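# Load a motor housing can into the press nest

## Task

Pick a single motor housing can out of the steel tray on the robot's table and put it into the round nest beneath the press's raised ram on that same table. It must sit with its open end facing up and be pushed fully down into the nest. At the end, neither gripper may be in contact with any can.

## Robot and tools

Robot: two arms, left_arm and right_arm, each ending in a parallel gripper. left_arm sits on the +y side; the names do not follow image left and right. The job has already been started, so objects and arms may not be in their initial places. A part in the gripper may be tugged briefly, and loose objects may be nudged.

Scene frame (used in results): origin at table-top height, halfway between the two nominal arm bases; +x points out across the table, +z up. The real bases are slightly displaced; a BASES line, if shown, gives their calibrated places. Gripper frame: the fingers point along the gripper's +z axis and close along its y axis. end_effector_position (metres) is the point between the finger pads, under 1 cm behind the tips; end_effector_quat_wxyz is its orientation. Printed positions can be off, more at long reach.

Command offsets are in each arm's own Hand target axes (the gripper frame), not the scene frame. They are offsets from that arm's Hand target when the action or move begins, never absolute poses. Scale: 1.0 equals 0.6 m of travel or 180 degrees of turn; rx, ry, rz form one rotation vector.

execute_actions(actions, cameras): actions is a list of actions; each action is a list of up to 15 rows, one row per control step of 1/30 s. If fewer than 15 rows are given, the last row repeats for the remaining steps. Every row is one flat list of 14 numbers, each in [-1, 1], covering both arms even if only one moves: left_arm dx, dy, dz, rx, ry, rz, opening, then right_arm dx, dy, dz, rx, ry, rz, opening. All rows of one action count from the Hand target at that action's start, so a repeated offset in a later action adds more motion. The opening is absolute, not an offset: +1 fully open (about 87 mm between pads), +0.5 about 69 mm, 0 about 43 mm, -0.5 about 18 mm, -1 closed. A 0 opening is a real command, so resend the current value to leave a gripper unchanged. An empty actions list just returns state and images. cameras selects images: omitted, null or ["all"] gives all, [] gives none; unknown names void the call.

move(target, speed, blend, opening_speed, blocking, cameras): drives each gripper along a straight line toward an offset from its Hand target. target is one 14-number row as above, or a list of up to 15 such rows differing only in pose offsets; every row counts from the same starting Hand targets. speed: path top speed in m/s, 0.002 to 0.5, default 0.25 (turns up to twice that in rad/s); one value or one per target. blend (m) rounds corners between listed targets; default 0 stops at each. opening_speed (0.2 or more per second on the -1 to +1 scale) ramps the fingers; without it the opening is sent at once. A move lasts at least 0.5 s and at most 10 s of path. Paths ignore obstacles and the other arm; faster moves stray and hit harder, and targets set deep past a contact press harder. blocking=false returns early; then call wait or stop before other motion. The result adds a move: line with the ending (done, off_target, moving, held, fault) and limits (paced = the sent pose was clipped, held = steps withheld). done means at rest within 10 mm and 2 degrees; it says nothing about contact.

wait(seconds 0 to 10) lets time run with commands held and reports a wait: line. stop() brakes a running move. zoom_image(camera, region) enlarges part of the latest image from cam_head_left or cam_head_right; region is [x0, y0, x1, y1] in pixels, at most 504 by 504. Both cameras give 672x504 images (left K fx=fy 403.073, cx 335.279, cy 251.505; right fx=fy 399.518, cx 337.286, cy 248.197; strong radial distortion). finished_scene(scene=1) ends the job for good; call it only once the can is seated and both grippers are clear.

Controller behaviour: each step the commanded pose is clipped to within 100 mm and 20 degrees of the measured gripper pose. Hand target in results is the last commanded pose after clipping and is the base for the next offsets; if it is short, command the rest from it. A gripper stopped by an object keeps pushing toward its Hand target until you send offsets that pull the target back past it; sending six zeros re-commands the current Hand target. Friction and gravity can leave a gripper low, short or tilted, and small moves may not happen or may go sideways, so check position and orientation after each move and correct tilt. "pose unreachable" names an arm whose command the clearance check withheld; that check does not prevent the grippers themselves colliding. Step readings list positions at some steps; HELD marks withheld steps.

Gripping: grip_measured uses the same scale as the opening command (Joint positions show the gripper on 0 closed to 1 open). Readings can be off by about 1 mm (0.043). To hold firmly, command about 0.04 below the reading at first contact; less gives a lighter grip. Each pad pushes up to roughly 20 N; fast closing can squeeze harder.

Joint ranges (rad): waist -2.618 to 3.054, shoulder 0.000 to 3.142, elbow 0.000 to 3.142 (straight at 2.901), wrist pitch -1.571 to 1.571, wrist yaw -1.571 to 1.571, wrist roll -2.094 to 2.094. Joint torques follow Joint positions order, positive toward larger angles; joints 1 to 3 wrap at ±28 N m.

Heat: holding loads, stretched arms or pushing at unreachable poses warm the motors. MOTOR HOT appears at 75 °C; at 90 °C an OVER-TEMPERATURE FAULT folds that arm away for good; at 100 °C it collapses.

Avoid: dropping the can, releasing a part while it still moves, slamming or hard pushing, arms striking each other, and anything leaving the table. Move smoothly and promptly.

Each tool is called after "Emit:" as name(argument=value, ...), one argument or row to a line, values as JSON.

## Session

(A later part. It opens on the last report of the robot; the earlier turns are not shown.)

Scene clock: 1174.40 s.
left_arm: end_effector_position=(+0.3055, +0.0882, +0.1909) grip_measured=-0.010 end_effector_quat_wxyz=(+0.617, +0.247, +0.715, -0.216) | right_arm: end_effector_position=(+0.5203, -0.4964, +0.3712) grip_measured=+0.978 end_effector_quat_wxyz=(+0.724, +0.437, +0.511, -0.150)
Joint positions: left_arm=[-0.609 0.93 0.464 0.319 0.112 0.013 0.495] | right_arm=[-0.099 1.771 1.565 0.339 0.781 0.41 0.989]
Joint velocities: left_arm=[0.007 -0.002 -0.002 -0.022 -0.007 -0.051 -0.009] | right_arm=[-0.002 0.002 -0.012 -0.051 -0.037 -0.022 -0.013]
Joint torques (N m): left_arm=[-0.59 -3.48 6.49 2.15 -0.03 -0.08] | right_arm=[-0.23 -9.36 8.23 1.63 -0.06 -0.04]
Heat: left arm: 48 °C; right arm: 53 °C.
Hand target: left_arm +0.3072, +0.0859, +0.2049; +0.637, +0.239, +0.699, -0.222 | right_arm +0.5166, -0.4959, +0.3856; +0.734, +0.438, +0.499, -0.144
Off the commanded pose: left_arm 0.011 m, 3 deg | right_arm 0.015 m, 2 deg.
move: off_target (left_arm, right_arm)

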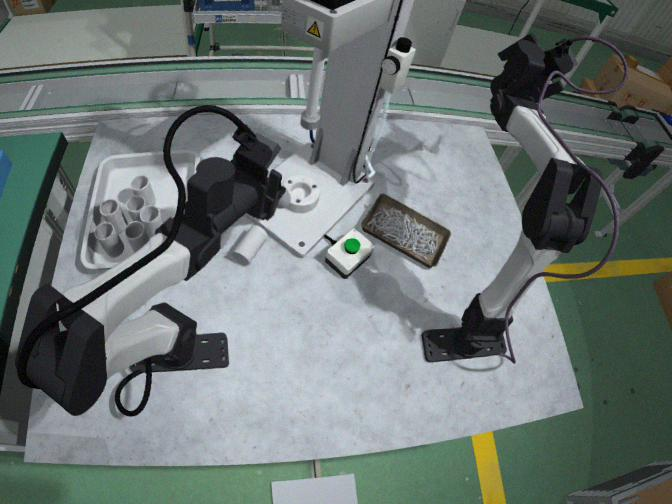

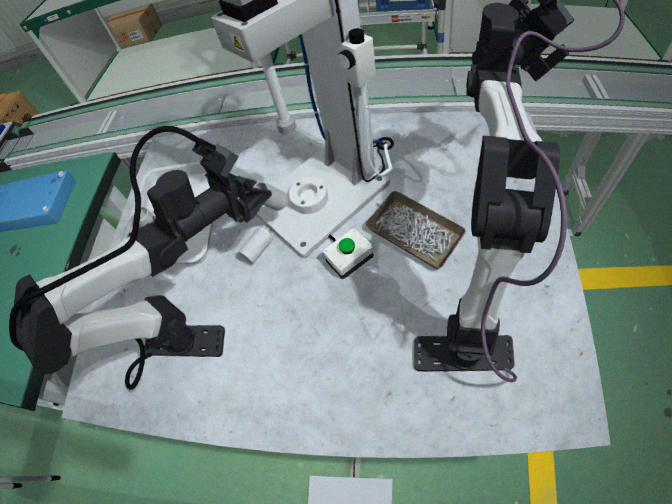

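Emit:
move(
  target=[0.133,0.001,0.012,0,0,0,-0.2,0,0,0,0,0,0,1],
  speed=0.1,
)

Emit:
zoom_image(
  camera="cam_head_right",
  region=[220, 130, 360, 270],
)

Emit:
zoom_image(
  camera="cam_head_left",
  region=[220, 130, 360, 270],
)

Scene clock: 1180.83 s.
left_arm: end_effector_position=(+0.3074, +0.0871, +0.1253) grip_measured=-0.010 end_effector_quat_wxyz=(+0.636, +0.243, +0.699, -0.220) | right_arm: end_effector_position=(+0.5203, -0.4964, +0.3712) grip_measured=+0.978 end_effector_quat_wxyz=(+0.724, +0.437, +0.511, -0.150)
Joint positions: left_arm=[-0.609 1.167 0.21 0.862 0.112 0.012 0.495] | right_arm=[-0.099 1.771 1.565 0.339 0.781 0.41 0.989]
Joint velocities: left_arm=[0.017 -0.012 -0.007 0.022 0.007 0.007 0.001] | right_arm=[0.002 -0.002 -0.002 -0.007 0.007 -0.007 -0.003]
Joint torques (N m): left_arm=[-0.18 -2.09 4.68 1.91 0.05 -0.05] | right_arm=[-0.21 -9.36 8.21 1.63 -0.06 -0.04]
Heat: left arm: 47 °C; right arm: 53 °C.
Hand target: left_arm +0.3070, +0.0870, +0.1242; +0.637, +0.239, +0.698, -0.222 | right_arm +0.5166, -0.4959, +0.3856; +0.734, +0.438, +0.499, -0.144
Off the commanded pose: left_arm 0.001 m, 1 deg | right_arm 0.015 m, 2 deg.
move: off_target (right_arm)

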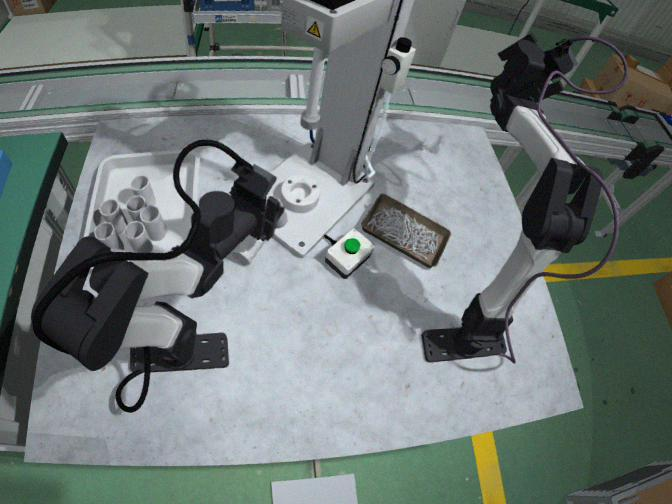

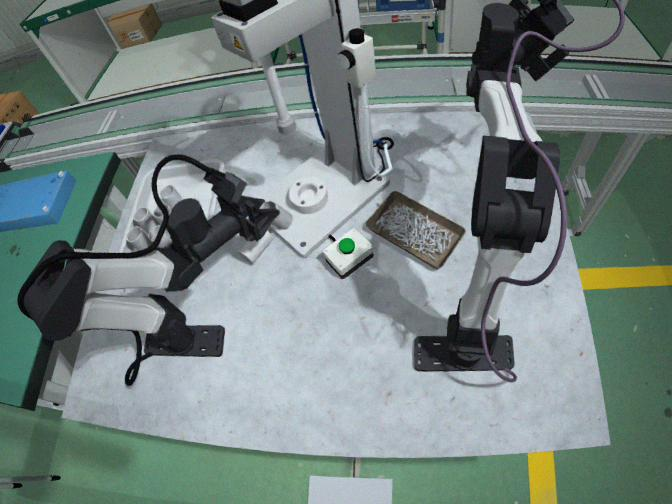

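Scaled by 3.600.

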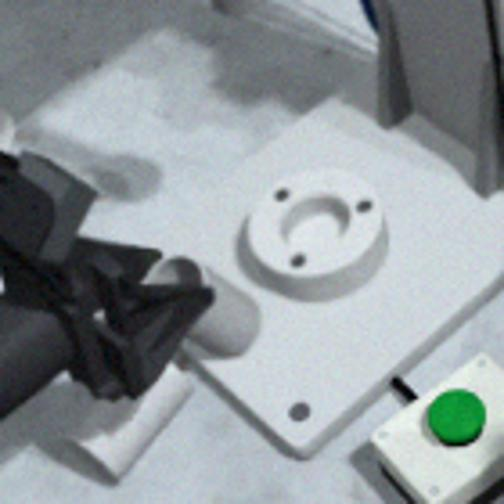

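Scaled by 3.600.

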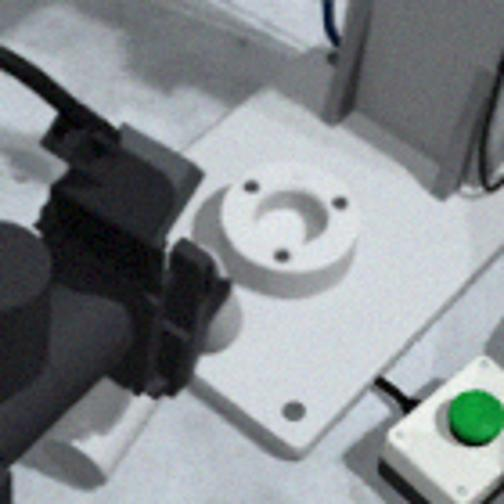

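Emit:
move(
  target=[0,0,0.085,0,0,0,-0.2,0,0,0,0,0,0,1],
  speed=0.05,
)

Scene clock: 1193.47 s.
left_arm: end_effector_position=(+0.3444, +0.0582, +0.1244) grip_measured=-0.010 end_effector_quat_wxyz=(+0.647, +0.242, +0.688, -0.225) | right_arm: end_effector_position=(+0.5203, -0.4964, +0.3712) grip_measured=+0.978 end_effector_quat_wxyz=(+0.724, +0.437, +0.511, -0.150)
Joint positions: left_arm=[-0.626 1.459 0.339 1.057 0.099 0.009 0.495] | right_arm=[-0.099 1.771 1.565 0.339 0.781 0.41 0.989]
Joint velocities: left_arm=[-0.002 -0.012 0.012 0.007 0.095 0.051 0.004] | right_arm=[-0.007 0.012 -0.007 -0.051 0.007 -0.022 0.003]
Joint torques (N m): left_arm=[-0.59 -3.1 6.19 1.41 -0.03 -0.06] | right_arm=[-0.23 -9.36 8.21 1.63 -0.06 -0.04]
Heat: left arm: 46 °C; right arm: 53 °C.
Hand target: left_arm +0.3473, +0.0560, +0.1178; +0.637, +0.238, +0.699, -0.222 | right_arm +0.5166, -0.4959, +0.3856; +0.734, +0.438, +0.499, -0.144
Off the commanded pose: left_arm 0.006 m, 2 deg | right_arm 0.015 m, 2 deg.
move: off_target (right_arm)

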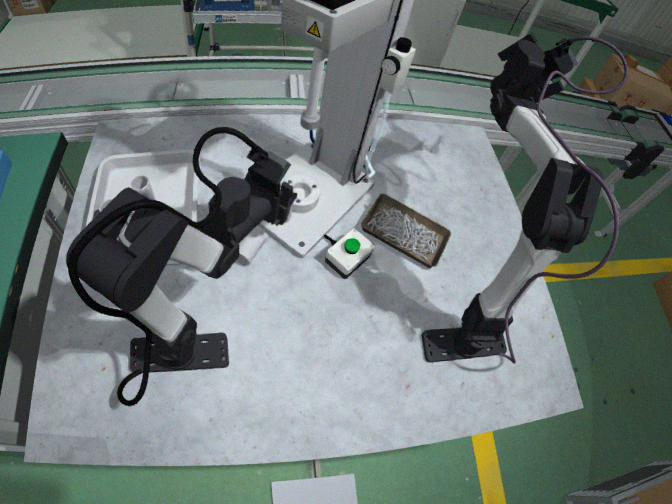

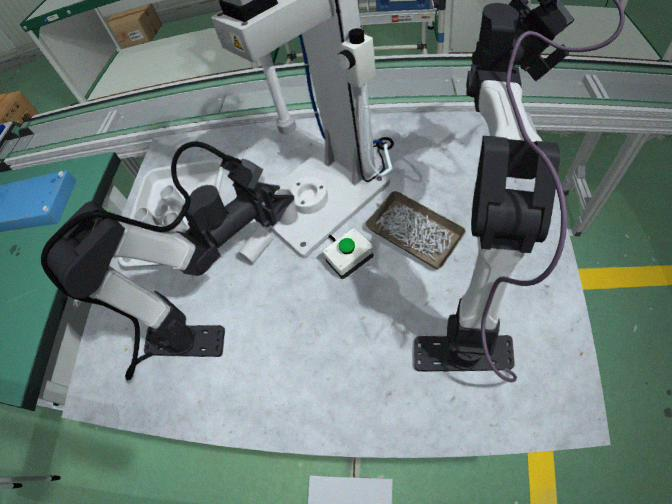

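Emit:
zoom_image(
  camera="cam_head_right",
  region=[220, 140, 360, 260],
)

Emit:
zoom_image(
  camera="cam_head_left",
  region=[220, 140, 360, 260],
)

Scaled by 3.600.

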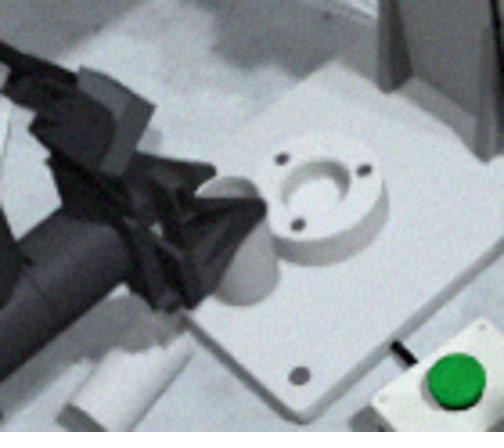

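Scaled by 3.600.

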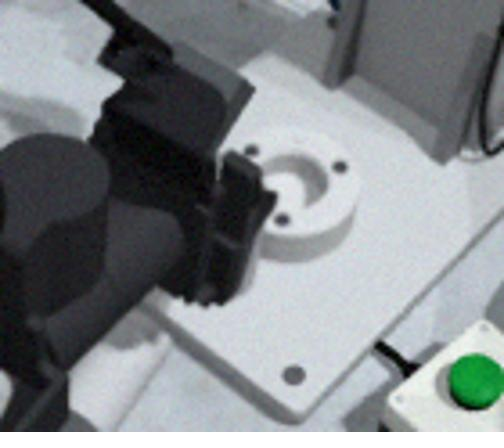

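Emit:
zoom_image(
  camera="cam_head_right",
  region=[255, 170, 335, 235],
)

Scaled by 6.300.

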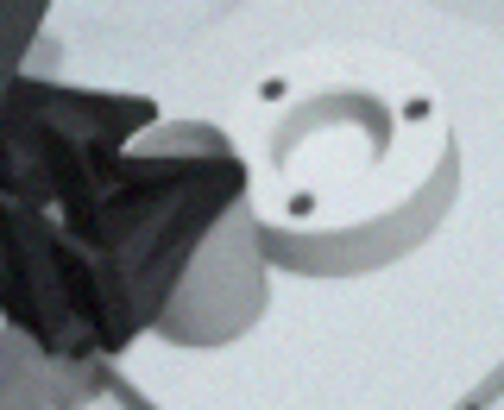

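Emit:
move(
  target=[0,0,0.045,0,0,0,-0.2,0,0,0,0,0,0,1],
  speed=0.04,
)

Emit:
zoom_image(
  camera="cam_head_right",
  region=[255, 170, 335, 235],
)

Emit:
zoom_image(
  camera="cam_head_left",
  region=[255, 160, 335, 235],
)

Scene clock: 1207.37 s.
left_arm: end_effector_position=(+0.3653, +0.0429, +0.1180) grip_measured=-0.010 end_effector_quat_wxyz=(+0.643, +0.242, +0.692, -0.223) | right_arm: end_effector_position=(+0.5203, -0.4964, +0.3712) grip_measured=+0.978 end_effector_quat_wxyz=(+0.724, +0.437, +0.511, -0.150)
Joint positions: left_arm=[-0.634 1.584 0.431 1.079 0.089 0.008 0.495] | right_arm=[-0.099 1.771 1.565 0.339 0.781 0.41 0.989]
Joint velocities: left_arm=[0.002 -0.012 -0.007 -0.081 -0.037 -0.022 0.004] | right_arm=[0.002 0.002 -0.007 0.022 -0.081 -0.081 -0.008]
Joint torques (N m): left_arm=[-0.73 -4.3 6.42 1.48 0 -0.06] | right_arm=[-0.23 -9.35 8.21 1.63 -0.06 -0.04]
Heat: left arm: 46 °C; right arm: 53 °C.
Hand target: left_arm +0.3686, +0.0395, +0.1145; +0.637, +0.238, +0.699, -0.222 | right_arm +0.5166, -0.4959, +0.3856; +0.734, +0.438, +0.499, -0.144
Off the commanded pose: left_arm 0.005 m, 1 deg | right_arm 0.015 m, 2 deg.
move: off_target (right_arm)

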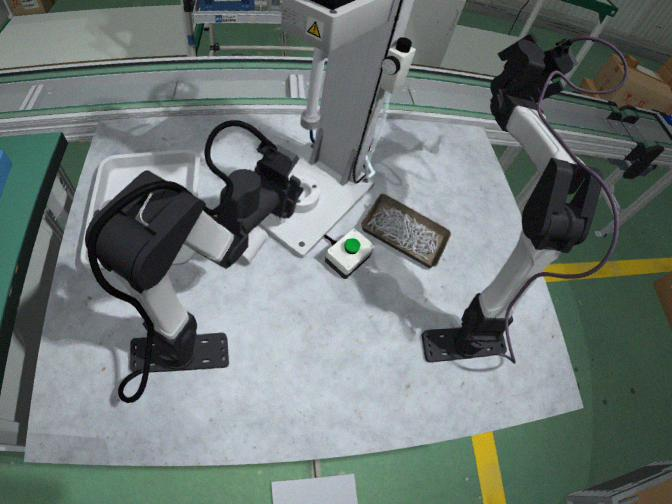

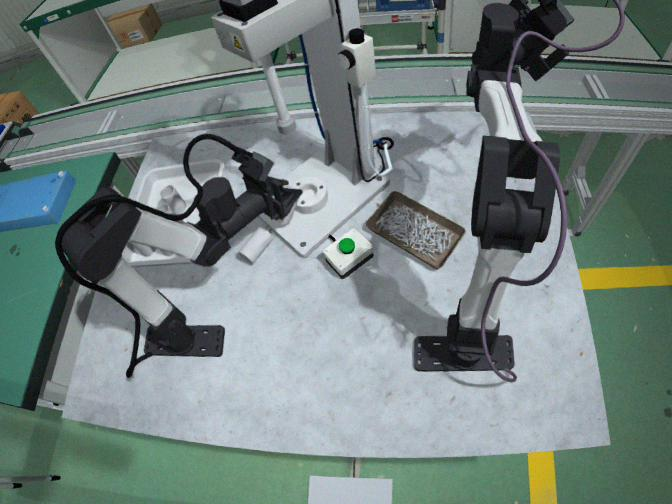

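Scaled by 6.300.

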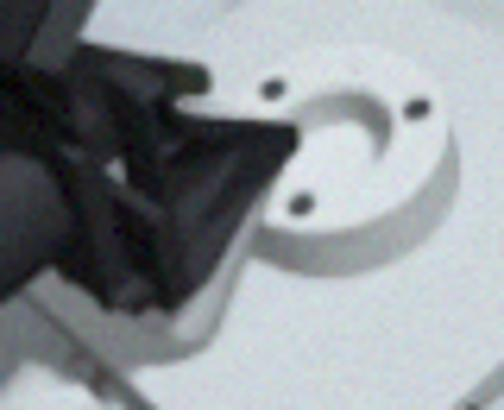

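Scaled by 6.300.

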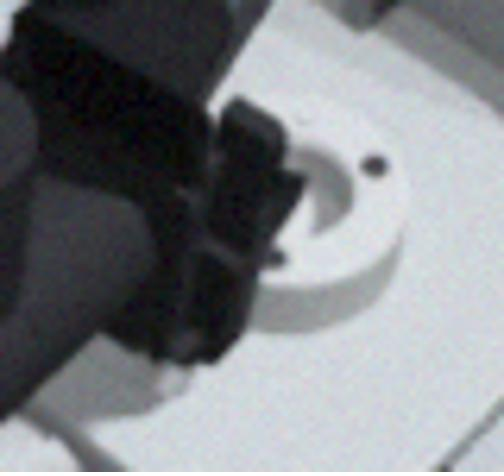

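Emit:
move(
  target=[
    [0,0,-0.07,0,0,0,-0.2,0,0,0,0,0,0,1],
    [-0.166,0,-0.085,0,-0.07,0,-0.2,0,0,0,0,0,0,1],
  ],
  speed=0.08,
)

Emit:
zoom_image(
  camera="cam_head_right",
  region=[235, 150, 335, 235],
)

Emit:
zoom_image(
  camera="cam_head_left",
  region=[235, 130, 335, 235],
)

Scene clock: 1216.43 s.
left_arm: end_effector_position=(+0.3307, +0.0661, +0.1919) grip_measured=-0.010 end_effector_quat_wxyz=(+0.687, +0.225, +0.649, -0.238) | right_arm: end_effector_position=(+0.5203, -0.4964, +0.3712) grip_measured=+0.978 end_effector_quat_wxyz=(+0.724, +0.437, +0.511, -0.150)
Joint positions: left_arm=[-0.631 1.18 0.36 0.877 0.089 -0.006 0.495] | right_arm=[-0.099 1.771 1.565 0.339 0.781 0.41 0.989]
Joint velocities: left_arm=[-0.017 0.002 0.022 0.081 0.095 0.007 0.004] | right_arm=[0.012 -0.002 -0.007 -0.081 0.007 -0.037 -0.008]
Joint torques (N m): left_arm=[0.58 -5.61 8.69 1.8 0.11 -0.05] | right_arm=[-0.23 -9.36 8.21 1.63 -0.06 -0.04]
Heat: left arm: 46 °C; right arm: 53 °C.
Hand target: left_arm +0.3357, +0.0646, +0.2204; +0.710, +0.214, +0.624, -0.247 | right_arm +0.5166, -0.4959, +0.3856; +0.734, +0.438, +0.499, -0.144
Off the commanded pose: left_arm 0.027 m, 4 deg | right_arm 0.015 m, 2 deg.
move: off_target (left_arm, right_arm)

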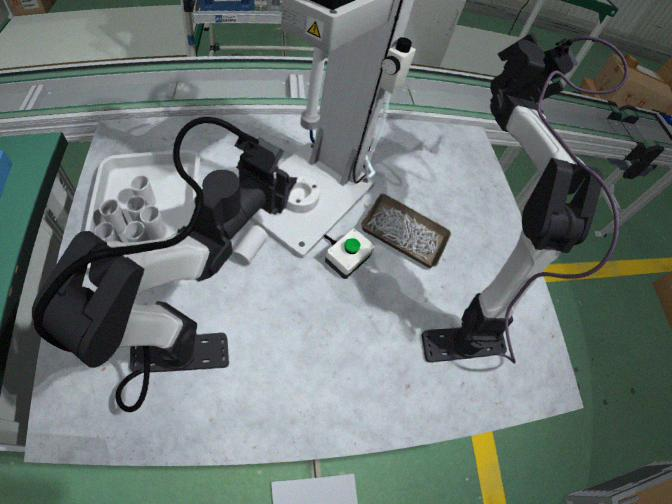

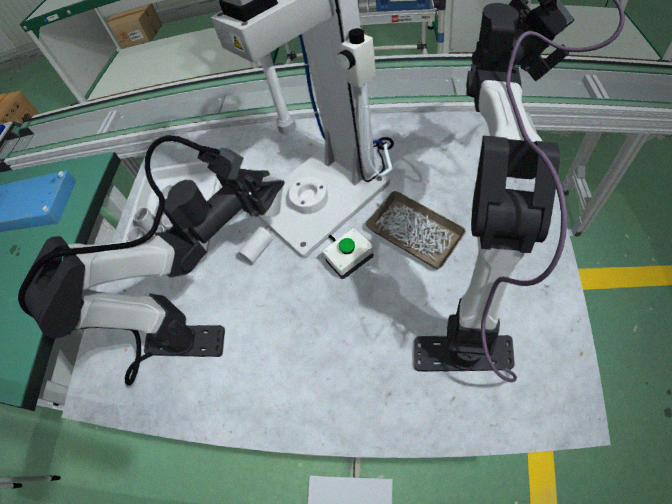

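Scaled by 5.040.

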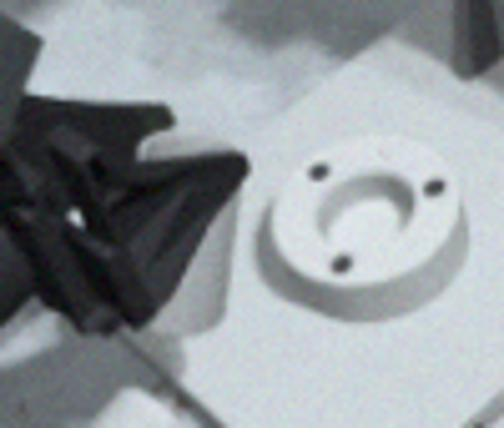

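Scaled by 4.800.

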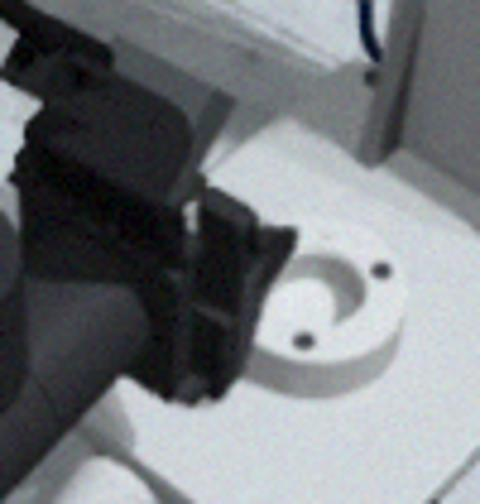

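Emit:
move(
  target=[0.0147,-0.0075,0.111,0,-0.083,0,-0.2,0,0,0,0,0,0,1],
  speed=0.08,
)

Emit:
zoom_image(
  camera="cam_head_right",
  region=[235, 150, 335, 235],
)

Emit:
zoom_image(
  camera="cam_head_left",
  region=[235, 130, 335, 235],
)

Scene clock: 1223.43 s.
left_arm: end_effector_position=(+0.3828, +0.0246, +0.1976) grip_measured=-0.010 end_effector_quat_wxyz=(+0.762, +0.195, +0.559, -0.263) | right_arm: end_effector_position=(+0.5203, -0.4964, +0.3712) grip_measured=+0.978 end_effector_quat_wxyz=(+0.724, +0.437, +0.511, -0.150)
Joint positions: left_arm=[-0.654 1.726 0.489 1.542 0.064 -0.016 0.495] | right_arm=[-0.099 1.771 1.565 0.339 0.781 0.41 0.989]
Joint velocities: left_arm=[0.012 -0.002 0.012 0.022 0.066 0.007 0.004] | right_arm=[0.002 -0.002 0.017 -0.037 -0.022 -0.051 -0.024]
Joint torques (N m): left_arm=[-0.58 -6.2 6.5 1.95 -0.02 -0.04] | right_arm=[-0.21 -9.35 8.2 1.63 -0.06 -0.04]
Heat: left arm: 47 °C; right arm: 53 °C.
Hand target: left_arm +0.3856, +0.0205, +0.2173; +0.785, +0.181, +0.526, -0.273 | right_arm +0.5166, -0.4959, +0.3856; +0.734, +0.438, +0.499, -0.144
Off the commanded pose: left_arm 0.023 m, 5 deg | right_arm 0.015 m, 2 deg.
joint sent to its limit (left arm) — joint 4 (wrist pitch), upper limit. The joint targets still meet the commanded pose.
move: off_target (left_arm, right_arm)

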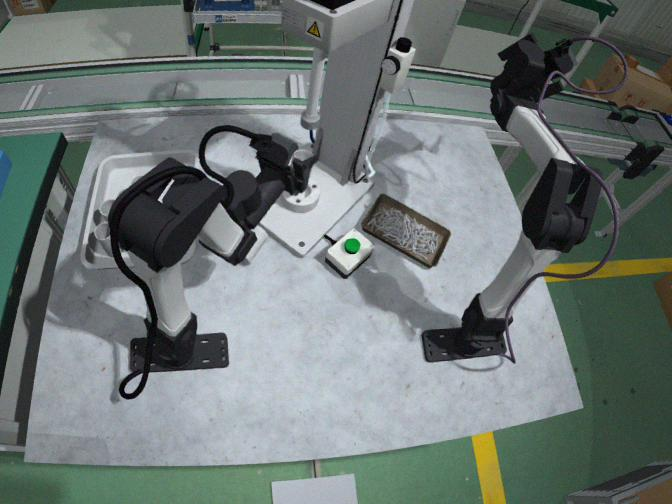

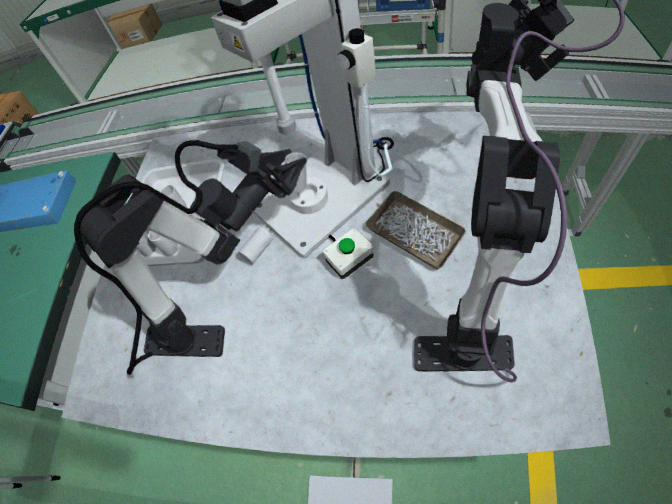

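Scaled by 5.040.

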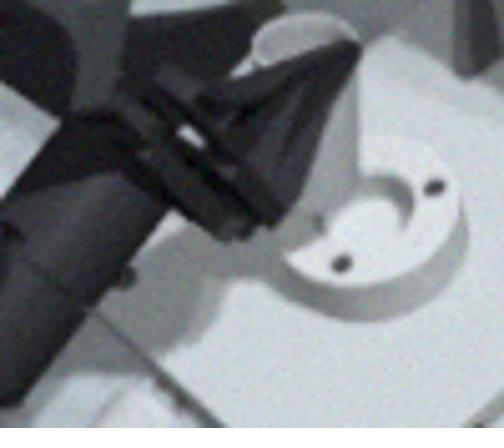

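Scaled by 4.800.

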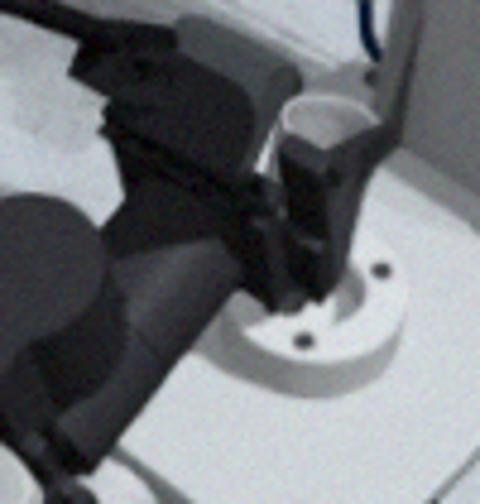

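Emit:
move(
  target=[0.0222,0.0203,0.0538,0,0,0,-0.2,0,0,0,0,0,0,1],
  speed=0.06,
)

Emit:
zoom_image(
  camera="cam_head_right",
  region=[245, 120, 345, 220],
)

Emit:
zoom_image(
  camera="cam_head_left",
  region=[245, 120, 345, 220],
)

Scene clock: 1235.77 s.
left_arm: end_effector_position=(+0.4164, +0.0107, +0.1975) grip_measured=-0.010 end_effector_quat_wxyz=(+0.768, +0.189, +0.553, -0.263) | right_arm: end_effector_position=(+0.5203, -0.4964, +0.3712) grip_measured=+0.978 end_effector_quat_wxyz=(+0.724, +0.437, +0.511, -0.150)
Joint positions: left_arm=[-0.634 1.853 0.633 1.545 0.074 -0.026 0.495] | right_arm=[-0.099 1.771 1.565 0.339 0.781 0.41 0.989]
Joint velocities: left_arm=[-0.007 -0.017 -0.002 -0.051 0.051 -0.066 0.001] | right_arm=[0.007 -0.012 -0.042 -0.007 0.022 -0.022 -0.008]
Joint torques (N m): left_arm=[0.69 -7.28 6.53 1.9 0.19 -0.01] | right_arm=[-0.23 -9.35 8.2 1.63 -0.06 -0.04]
Heat: left arm: 46 °C; right arm: 53 °C.
Hand target: left_arm +0.4206, +0.0091, +0.2163; +0.785, +0.181, +0.526, -0.272 | right_arm +0.5166, -0.4959, +0.3856; +0.734, +0.438, +0.499, -0.144
Off the commanded pose: left_arm 0.020 m, 4 deg | right_arm 0.015 m, 2 deg.
joint sent to its limit (left arm) — joint 4 (wrist pitch), upper limit. The joint targets still meet the commanded pose.
move: off_target (left_arm, right_arm)

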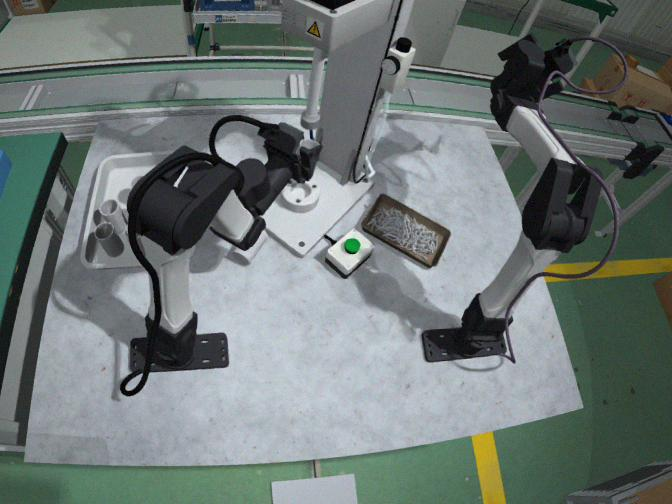

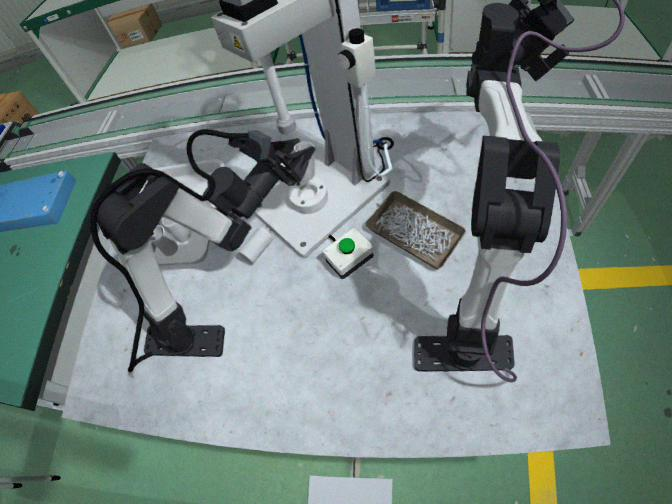

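Scaled by 5.040.

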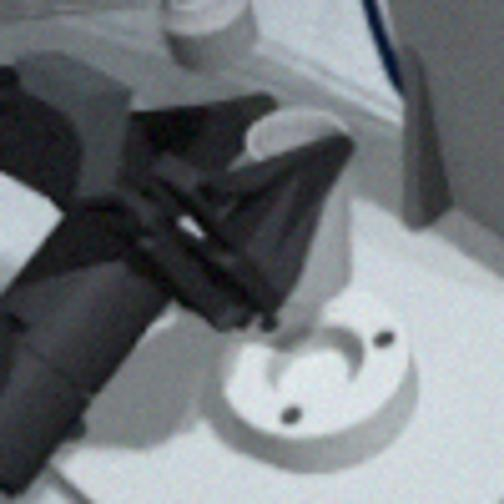

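Scaled by 5.040.

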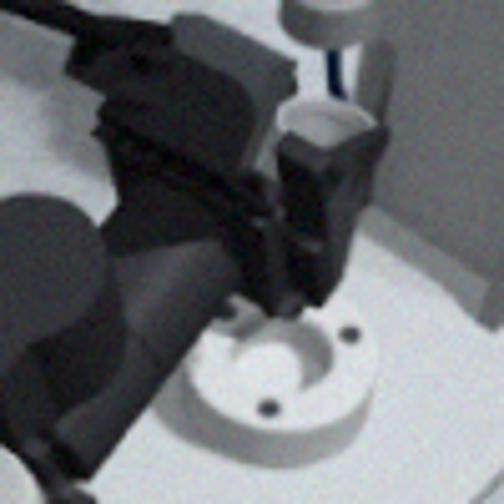

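Emit:
move(
  target=[0.1,0,-0.041,0,0,0,-0.2,0,0,0,0,0,0,1],
  speed=0.04,
)

Emit:
zoom_image(
  camera="cam_head_right",
  region=[265, 140, 345, 220],
)

Emit:
zoom_image(
  camera="cam_head_left",
  region=[265, 140, 345, 220],
)

Scene clock: 1243.77 s.
left_arm: end_effector_position=(+0.4205, +0.0075, +0.1616) grip_measured=-0.010 end_effector_quat_wxyz=(+0.751, +0.196, +0.575, -0.260) | right_arm: end_effector_position=(+0.5203, -0.4964, +0.3712) grip_measured=+0.978 end_effector_quat_wxyz=(+0.724, +0.437, +0.511, -0.150)
Joint positions: left_arm=[-0.634 1.951 0.633 1.583 0.077 -0.026 0.495] | right_arm=[-0.099 1.771 1.565 0.339 0.781 0.41 0.989]
Joint velocities: left_arm=[-0.012 -0.002 -0.022 0.007 -0.022 0.007 -0.004] | right_arm=[0.002 -0.002 0.002 0.022 -0.037 -0.051 -0.003]
Joint torques (N m): left_arm=[0.58 -6.94 3.02 1.55 0.18 0.08] | right_arm=[-0.23 -9.35 8.21 1.63 -0.06 -0.04]
Heat: left arm: 46 °C; right arm: 53 °C.
Hand target: left_arm +0.4203, +0.0094, +0.1512; +0.785, +0.181, +0.526, -0.272 | right_arm +0.5166, -0.4959, +0.3856; +0.734, +0.438, +0.499, -0.144
Off the commanded pose: left_arm 0.010 m, 7 deg | right_arm 0.015 m, 2 deg.
joint sent to its limit (left arm) — joint 4 (wrist pitch), upper limit. The joint targets are off in orientation, not in position.
move: off_target (left_arm, right_arm)

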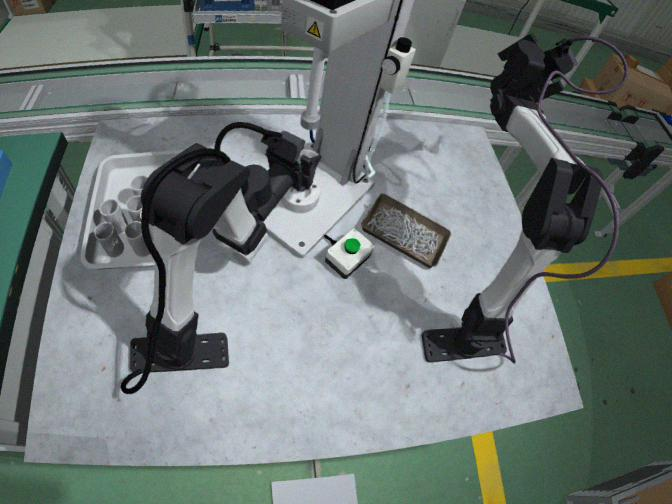

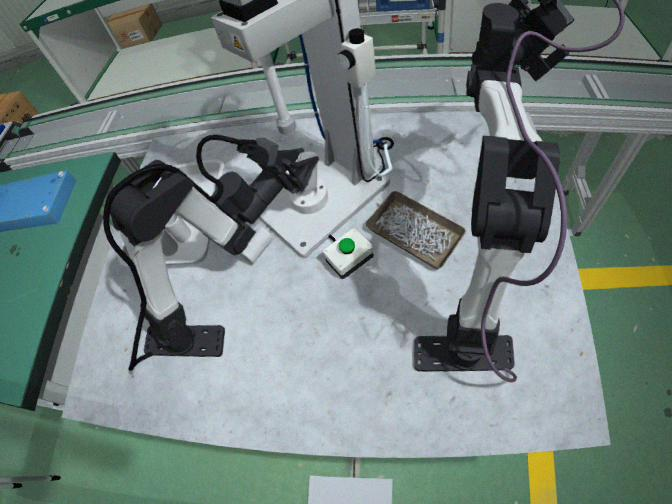

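Scaled by 6.300.

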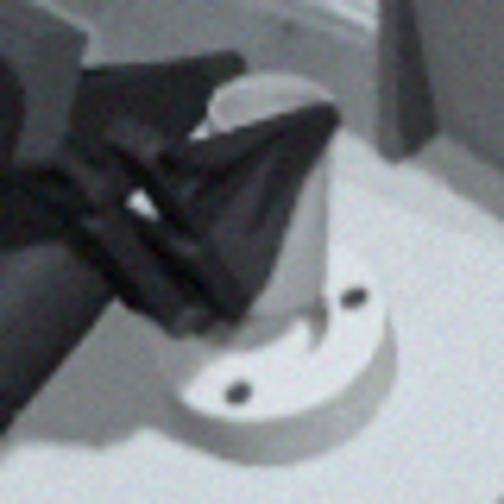

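Scaled by 6.300.

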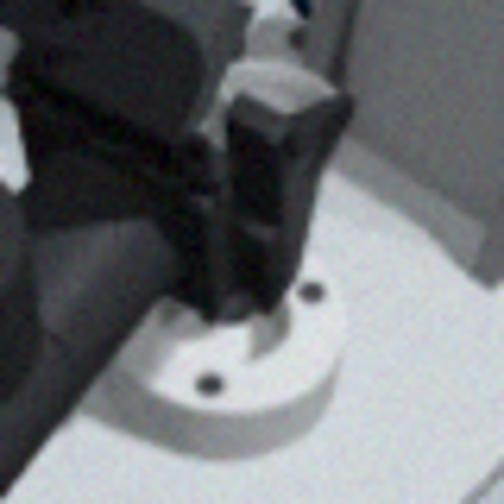

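Emit:
move(
  target=[0.046,0,-0.019,0,0,0,-0.2,0,0,0,0,0,0,1],
  speed=0.04,
)

Emit:
zoom_image(
  camera="cam_head_right",
  region=[265, 140, 345, 220],
)

Emit:
zoom_image(
  camera="cam_head_left",
  region=[265, 140, 345, 220],
)

Scene clock: 1248.83 s.
left_arm: end_effector_position=(+0.4220, +0.0064, +0.1588) grip_measured=-0.010 end_effector_quat_wxyz=(+0.750, +0.196, +0.575, -0.260) | right_arm: end_effector_position=(+0.5203, -0.4964, +0.3712) grip_measured=+0.978 end_effector_quat_wxyz=(+0.724, +0.437, +0.511, -0.150)
Joint positions: left_arm=[-0.634 1.967 0.64 1.593 0.077 -0.026 0.495] | right_arm=[-0.099 1.771 1.565 0.339 0.781 0.41 0.989]
Joint velocities: left_arm=[-0.002 -0.007 0.017 0.007 -0.037 -0.022 0.004] | right_arm=[0.002 -0.002 -0.037 0.022 -0.007 0.007 -0.013]
Joint torques (N m): left_arm=[0.51 -3.36 1.31 1.47 0.18 0.11] | right_arm=[-0.21 -9.35 8.21 1.63 -0.06 -0.04]
Heat: left arm: 45 °C; right arm: 53 °C.
Hand target: left_arm +0.4201, +0.0096, +0.1213; +0.785, +0.180, +0.526, -0.273 | right_arm +0.5166, -0.4959, +0.3856; +0.734, +0.438, +0.499, -0.144
Off the commanded pose: left_arm 0.038 m, 7 deg | right_arm 0.015 m, 2 deg.
joint read past its limit (left arm) — joint 4 (wrist pitch), upper limit.
joint sent to its limit (left arm) — joint 4 (wrist pitch), upper limit. The joint targets are off in orientation, not in position.
move: off_target (left_arm, right_arm)

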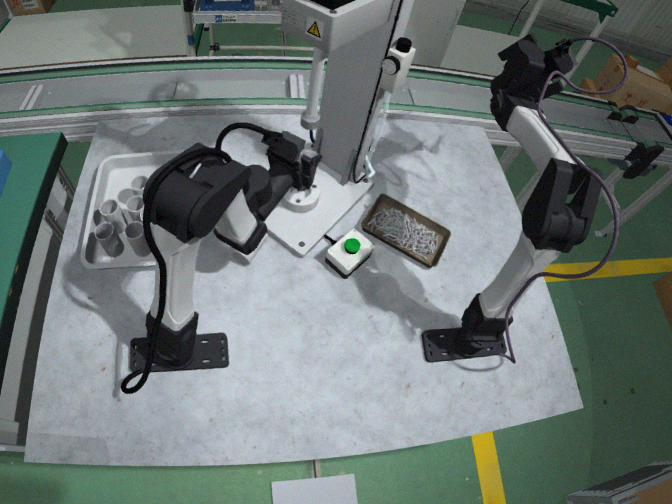

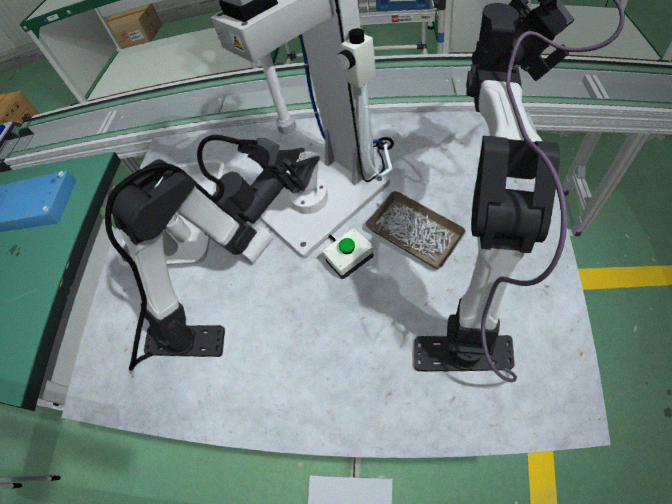

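Scaled by 6.300.

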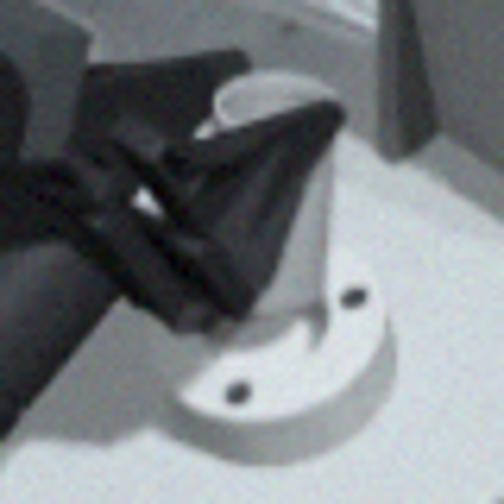

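Scaled by 6.300.

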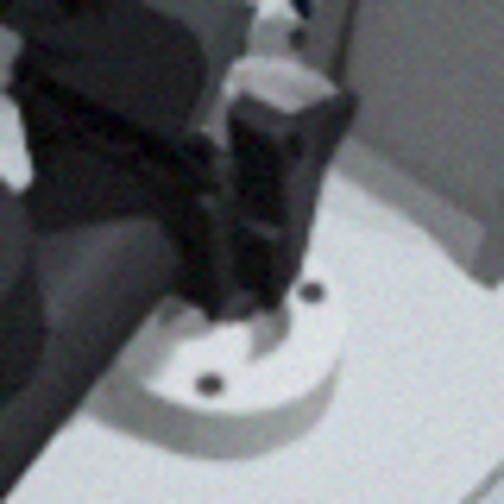

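Emit:
move(
  target=[
    [-0.078,-0.016,0.016,0,0,0,-0.2,0,0,0,0,0,0,1],
    [-0.027,-0.016,-0.005,0,0,0,-0.2,0,0,0,0,0,0,1],
  ],
  speed=0.04,
)

Emit:
zoom_image(
  camera="cam_head_right",
  region=[265, 140, 345, 220],
)

Emit:
zoom_image(
  camera="cam_head_left",
  region=[265, 140, 345, 220],
)

Scene clock: 1257.80 s.
left_arm: end_effector_position=(+0.4143, +0.0108, +0.1601) grip_measured=-0.010 end_effector_quat_wxyz=(+0.751, +0.192, +0.579, -0.254) | right_arm: end_effector_position=(+0.5203, -0.4964, +0.3712) grip_measured=+0.978 end_effector_quat_wxyz=(+0.724, +0.437, +0.511, -0.150)
Joint positions: left_arm=[-0.644 1.935 0.602 1.593 0.054 -0.02 0.495] | right_arm=[-0.099 1.771 1.565 0.339 0.781 0.41 0.989]
Joint velocities: left_arm=[-0.017 0.002 -0.017 -0.022 -0.037 -0.022 -0.006] | right_arm=[-0.002 0.007 -0.012 0.051 0.066 -0.007 -0.003]
Joint torques (N m): left_arm=[-1.02 -5.38 1.65 1.49 0.14 0.07] | right_arm=[-0.23 -9.36 8.21 1.63 -0.06 -0.04]
Heat: left arm: 44 °C; right arm: 53 °C.
Hand target: left_arm +0.4072, +0.0072, +0.1354; +0.785, +0.180, +0.526, -0.273 | right_arm +0.5166, -0.4959, +0.3856; +0.734, +0.438, +0.499, -0.144
Off the commanded pose: left_arm 0.026 m, 8 deg | right_arm 0.015 m, 2 deg.
joint read past its limit (left arm) — joint 4 (wrist pitch), upper limit.
joint sent to its limit (left arm) — joint 4 (wrist pitch), upper limit. The joint targets are off in orientation, not in position.
move: off_target (left_arm, right_arm)

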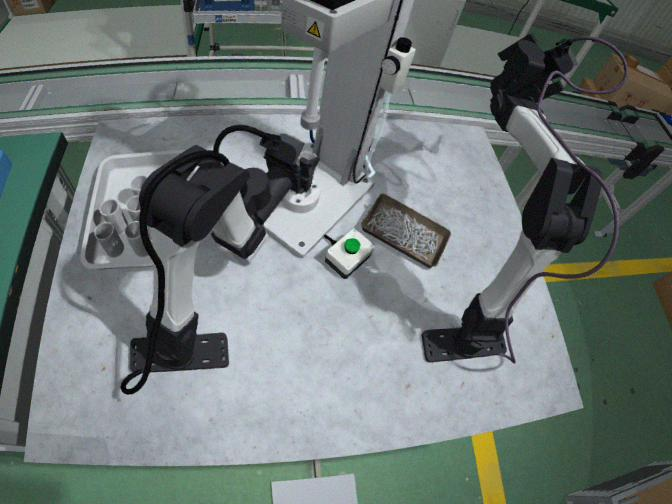

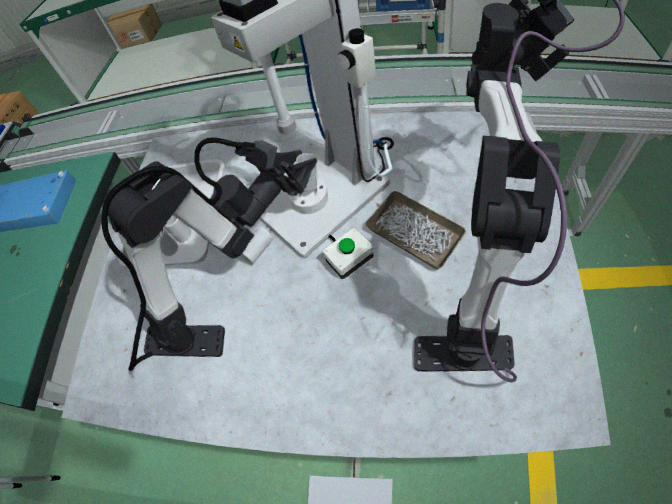

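Scaled by 6.300.

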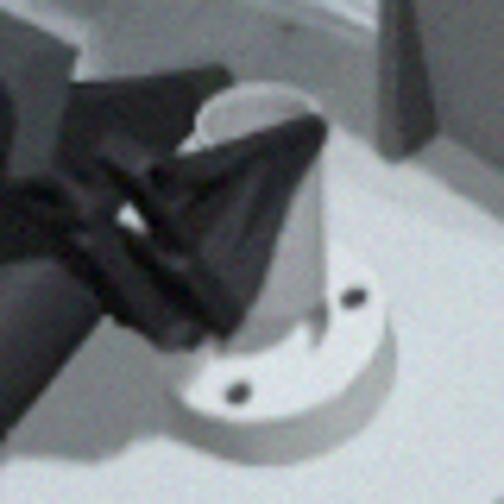

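Scaled by 6.300.

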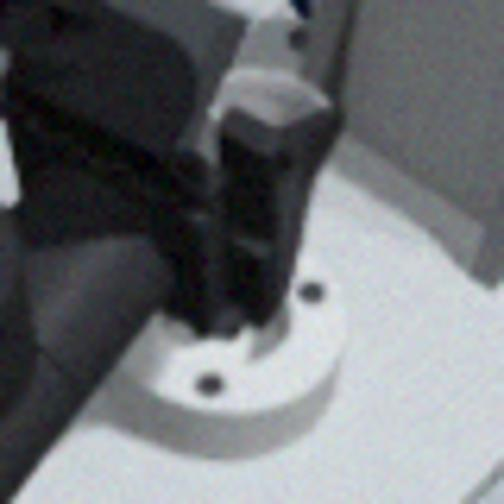

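Emit:
move(
  target=[
    [-0.045,-0.012,0.002,0,0,0,-0.2,0,0,0,0,0,0,1],
    [-0.015,-0.012,-0.02,0,0,0,-0.2,0,0,0,0,0,0,1],
  ],
  speed=0.04,
)

Emit:
zoom_image(
  camera="cam_head_right",
  region=[265, 140, 345, 220],
)

Emit:
zoom_image(
  camera="cam_head_left",
  region=[265, 140, 345, 220],
)

Scene clock: 1266.50 s.
left_arm: end_effector_position=(+0.4028, +0.0153, +0.1573) grip_measured=-0.010 end_effector_quat_wxyz=(+0.749, +0.190, +0.586, -0.245) | right_arm: end_effector_position=(+0.5203, -0.4964, +0.3712) grip_measured=+0.978 end_effector_quat_wxyz=(+0.724, +0.437, +0.511, -0.150)
Joint positions: left_arm=[-0.665 1.899 0.55 1.593 0.017 -0.008 0.495] | right_arm=[-0.099 1.771 1.565 0.339 0.781 0.41 0.989]
Joint velocities: left_arm=[-0.007 -0.002 -0.007 0.007 -0.051 -0.007 -0.001] | right_arm=[-0.002 0.002 -0.017 -0.095 -0.11 0.022 -0.013]
Joint torques (N m): left_arm=[-1.29 -6.84 1.07 1.47 0.27 -0.07] | right_arm=[-0.21 -9.36 8.23 1.63 -0.07 -0.04]
Heat: left arm: 42 °C; right arm: 53 °C.
Hand target: left_arm +0.3914, +0.0102, +0.1395; +0.785, +0.179, +0.527, -0.273 | right_arm +0.5166, -0.4959, +0.3856; +0.734, +0.438, +0.499, -0.144
Off the commanded pose: left_arm 0.022 m, 9 deg | right_arm 0.015 m, 2 deg.
joint read past its limit (left arm) — joint 4 (wrist pitch), upper limit.
joint sent to its limit (left arm) — joint 4 (wrist pitch), upper limit. The joint targets are off in orientation, not in position.
move: off_target (left_arm, right_arm)

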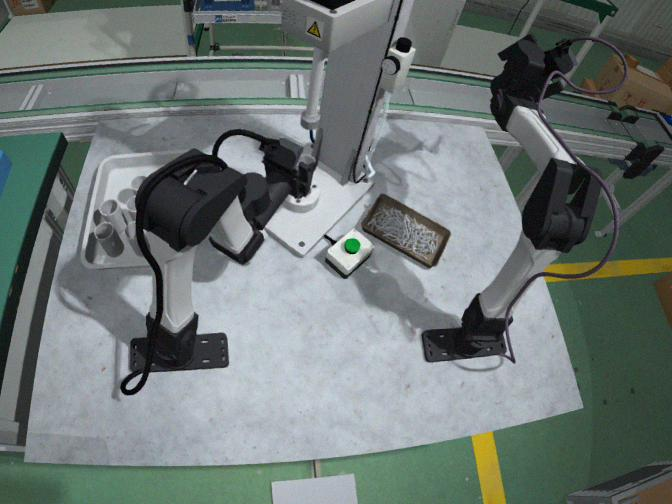

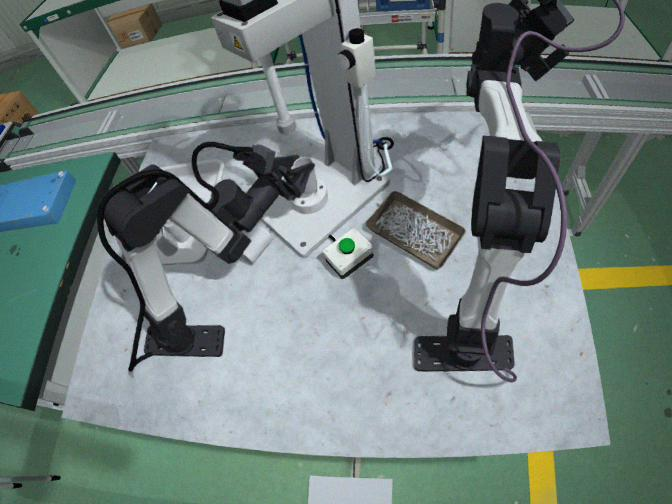

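Scaled by 6.300.

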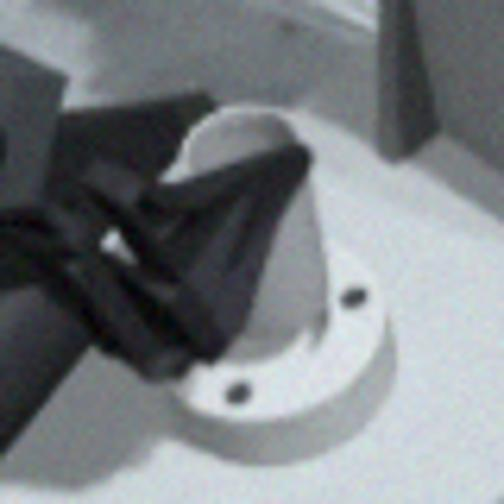

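Scaled by 6.300.

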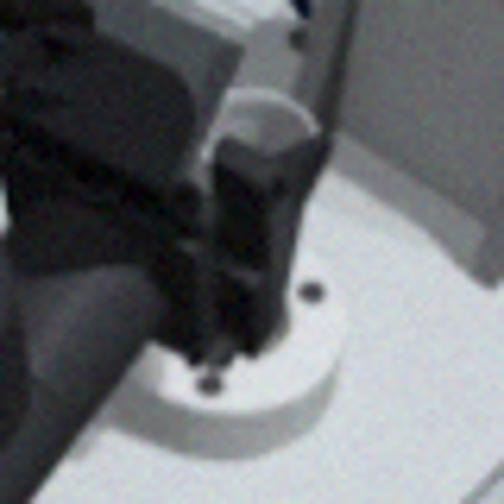

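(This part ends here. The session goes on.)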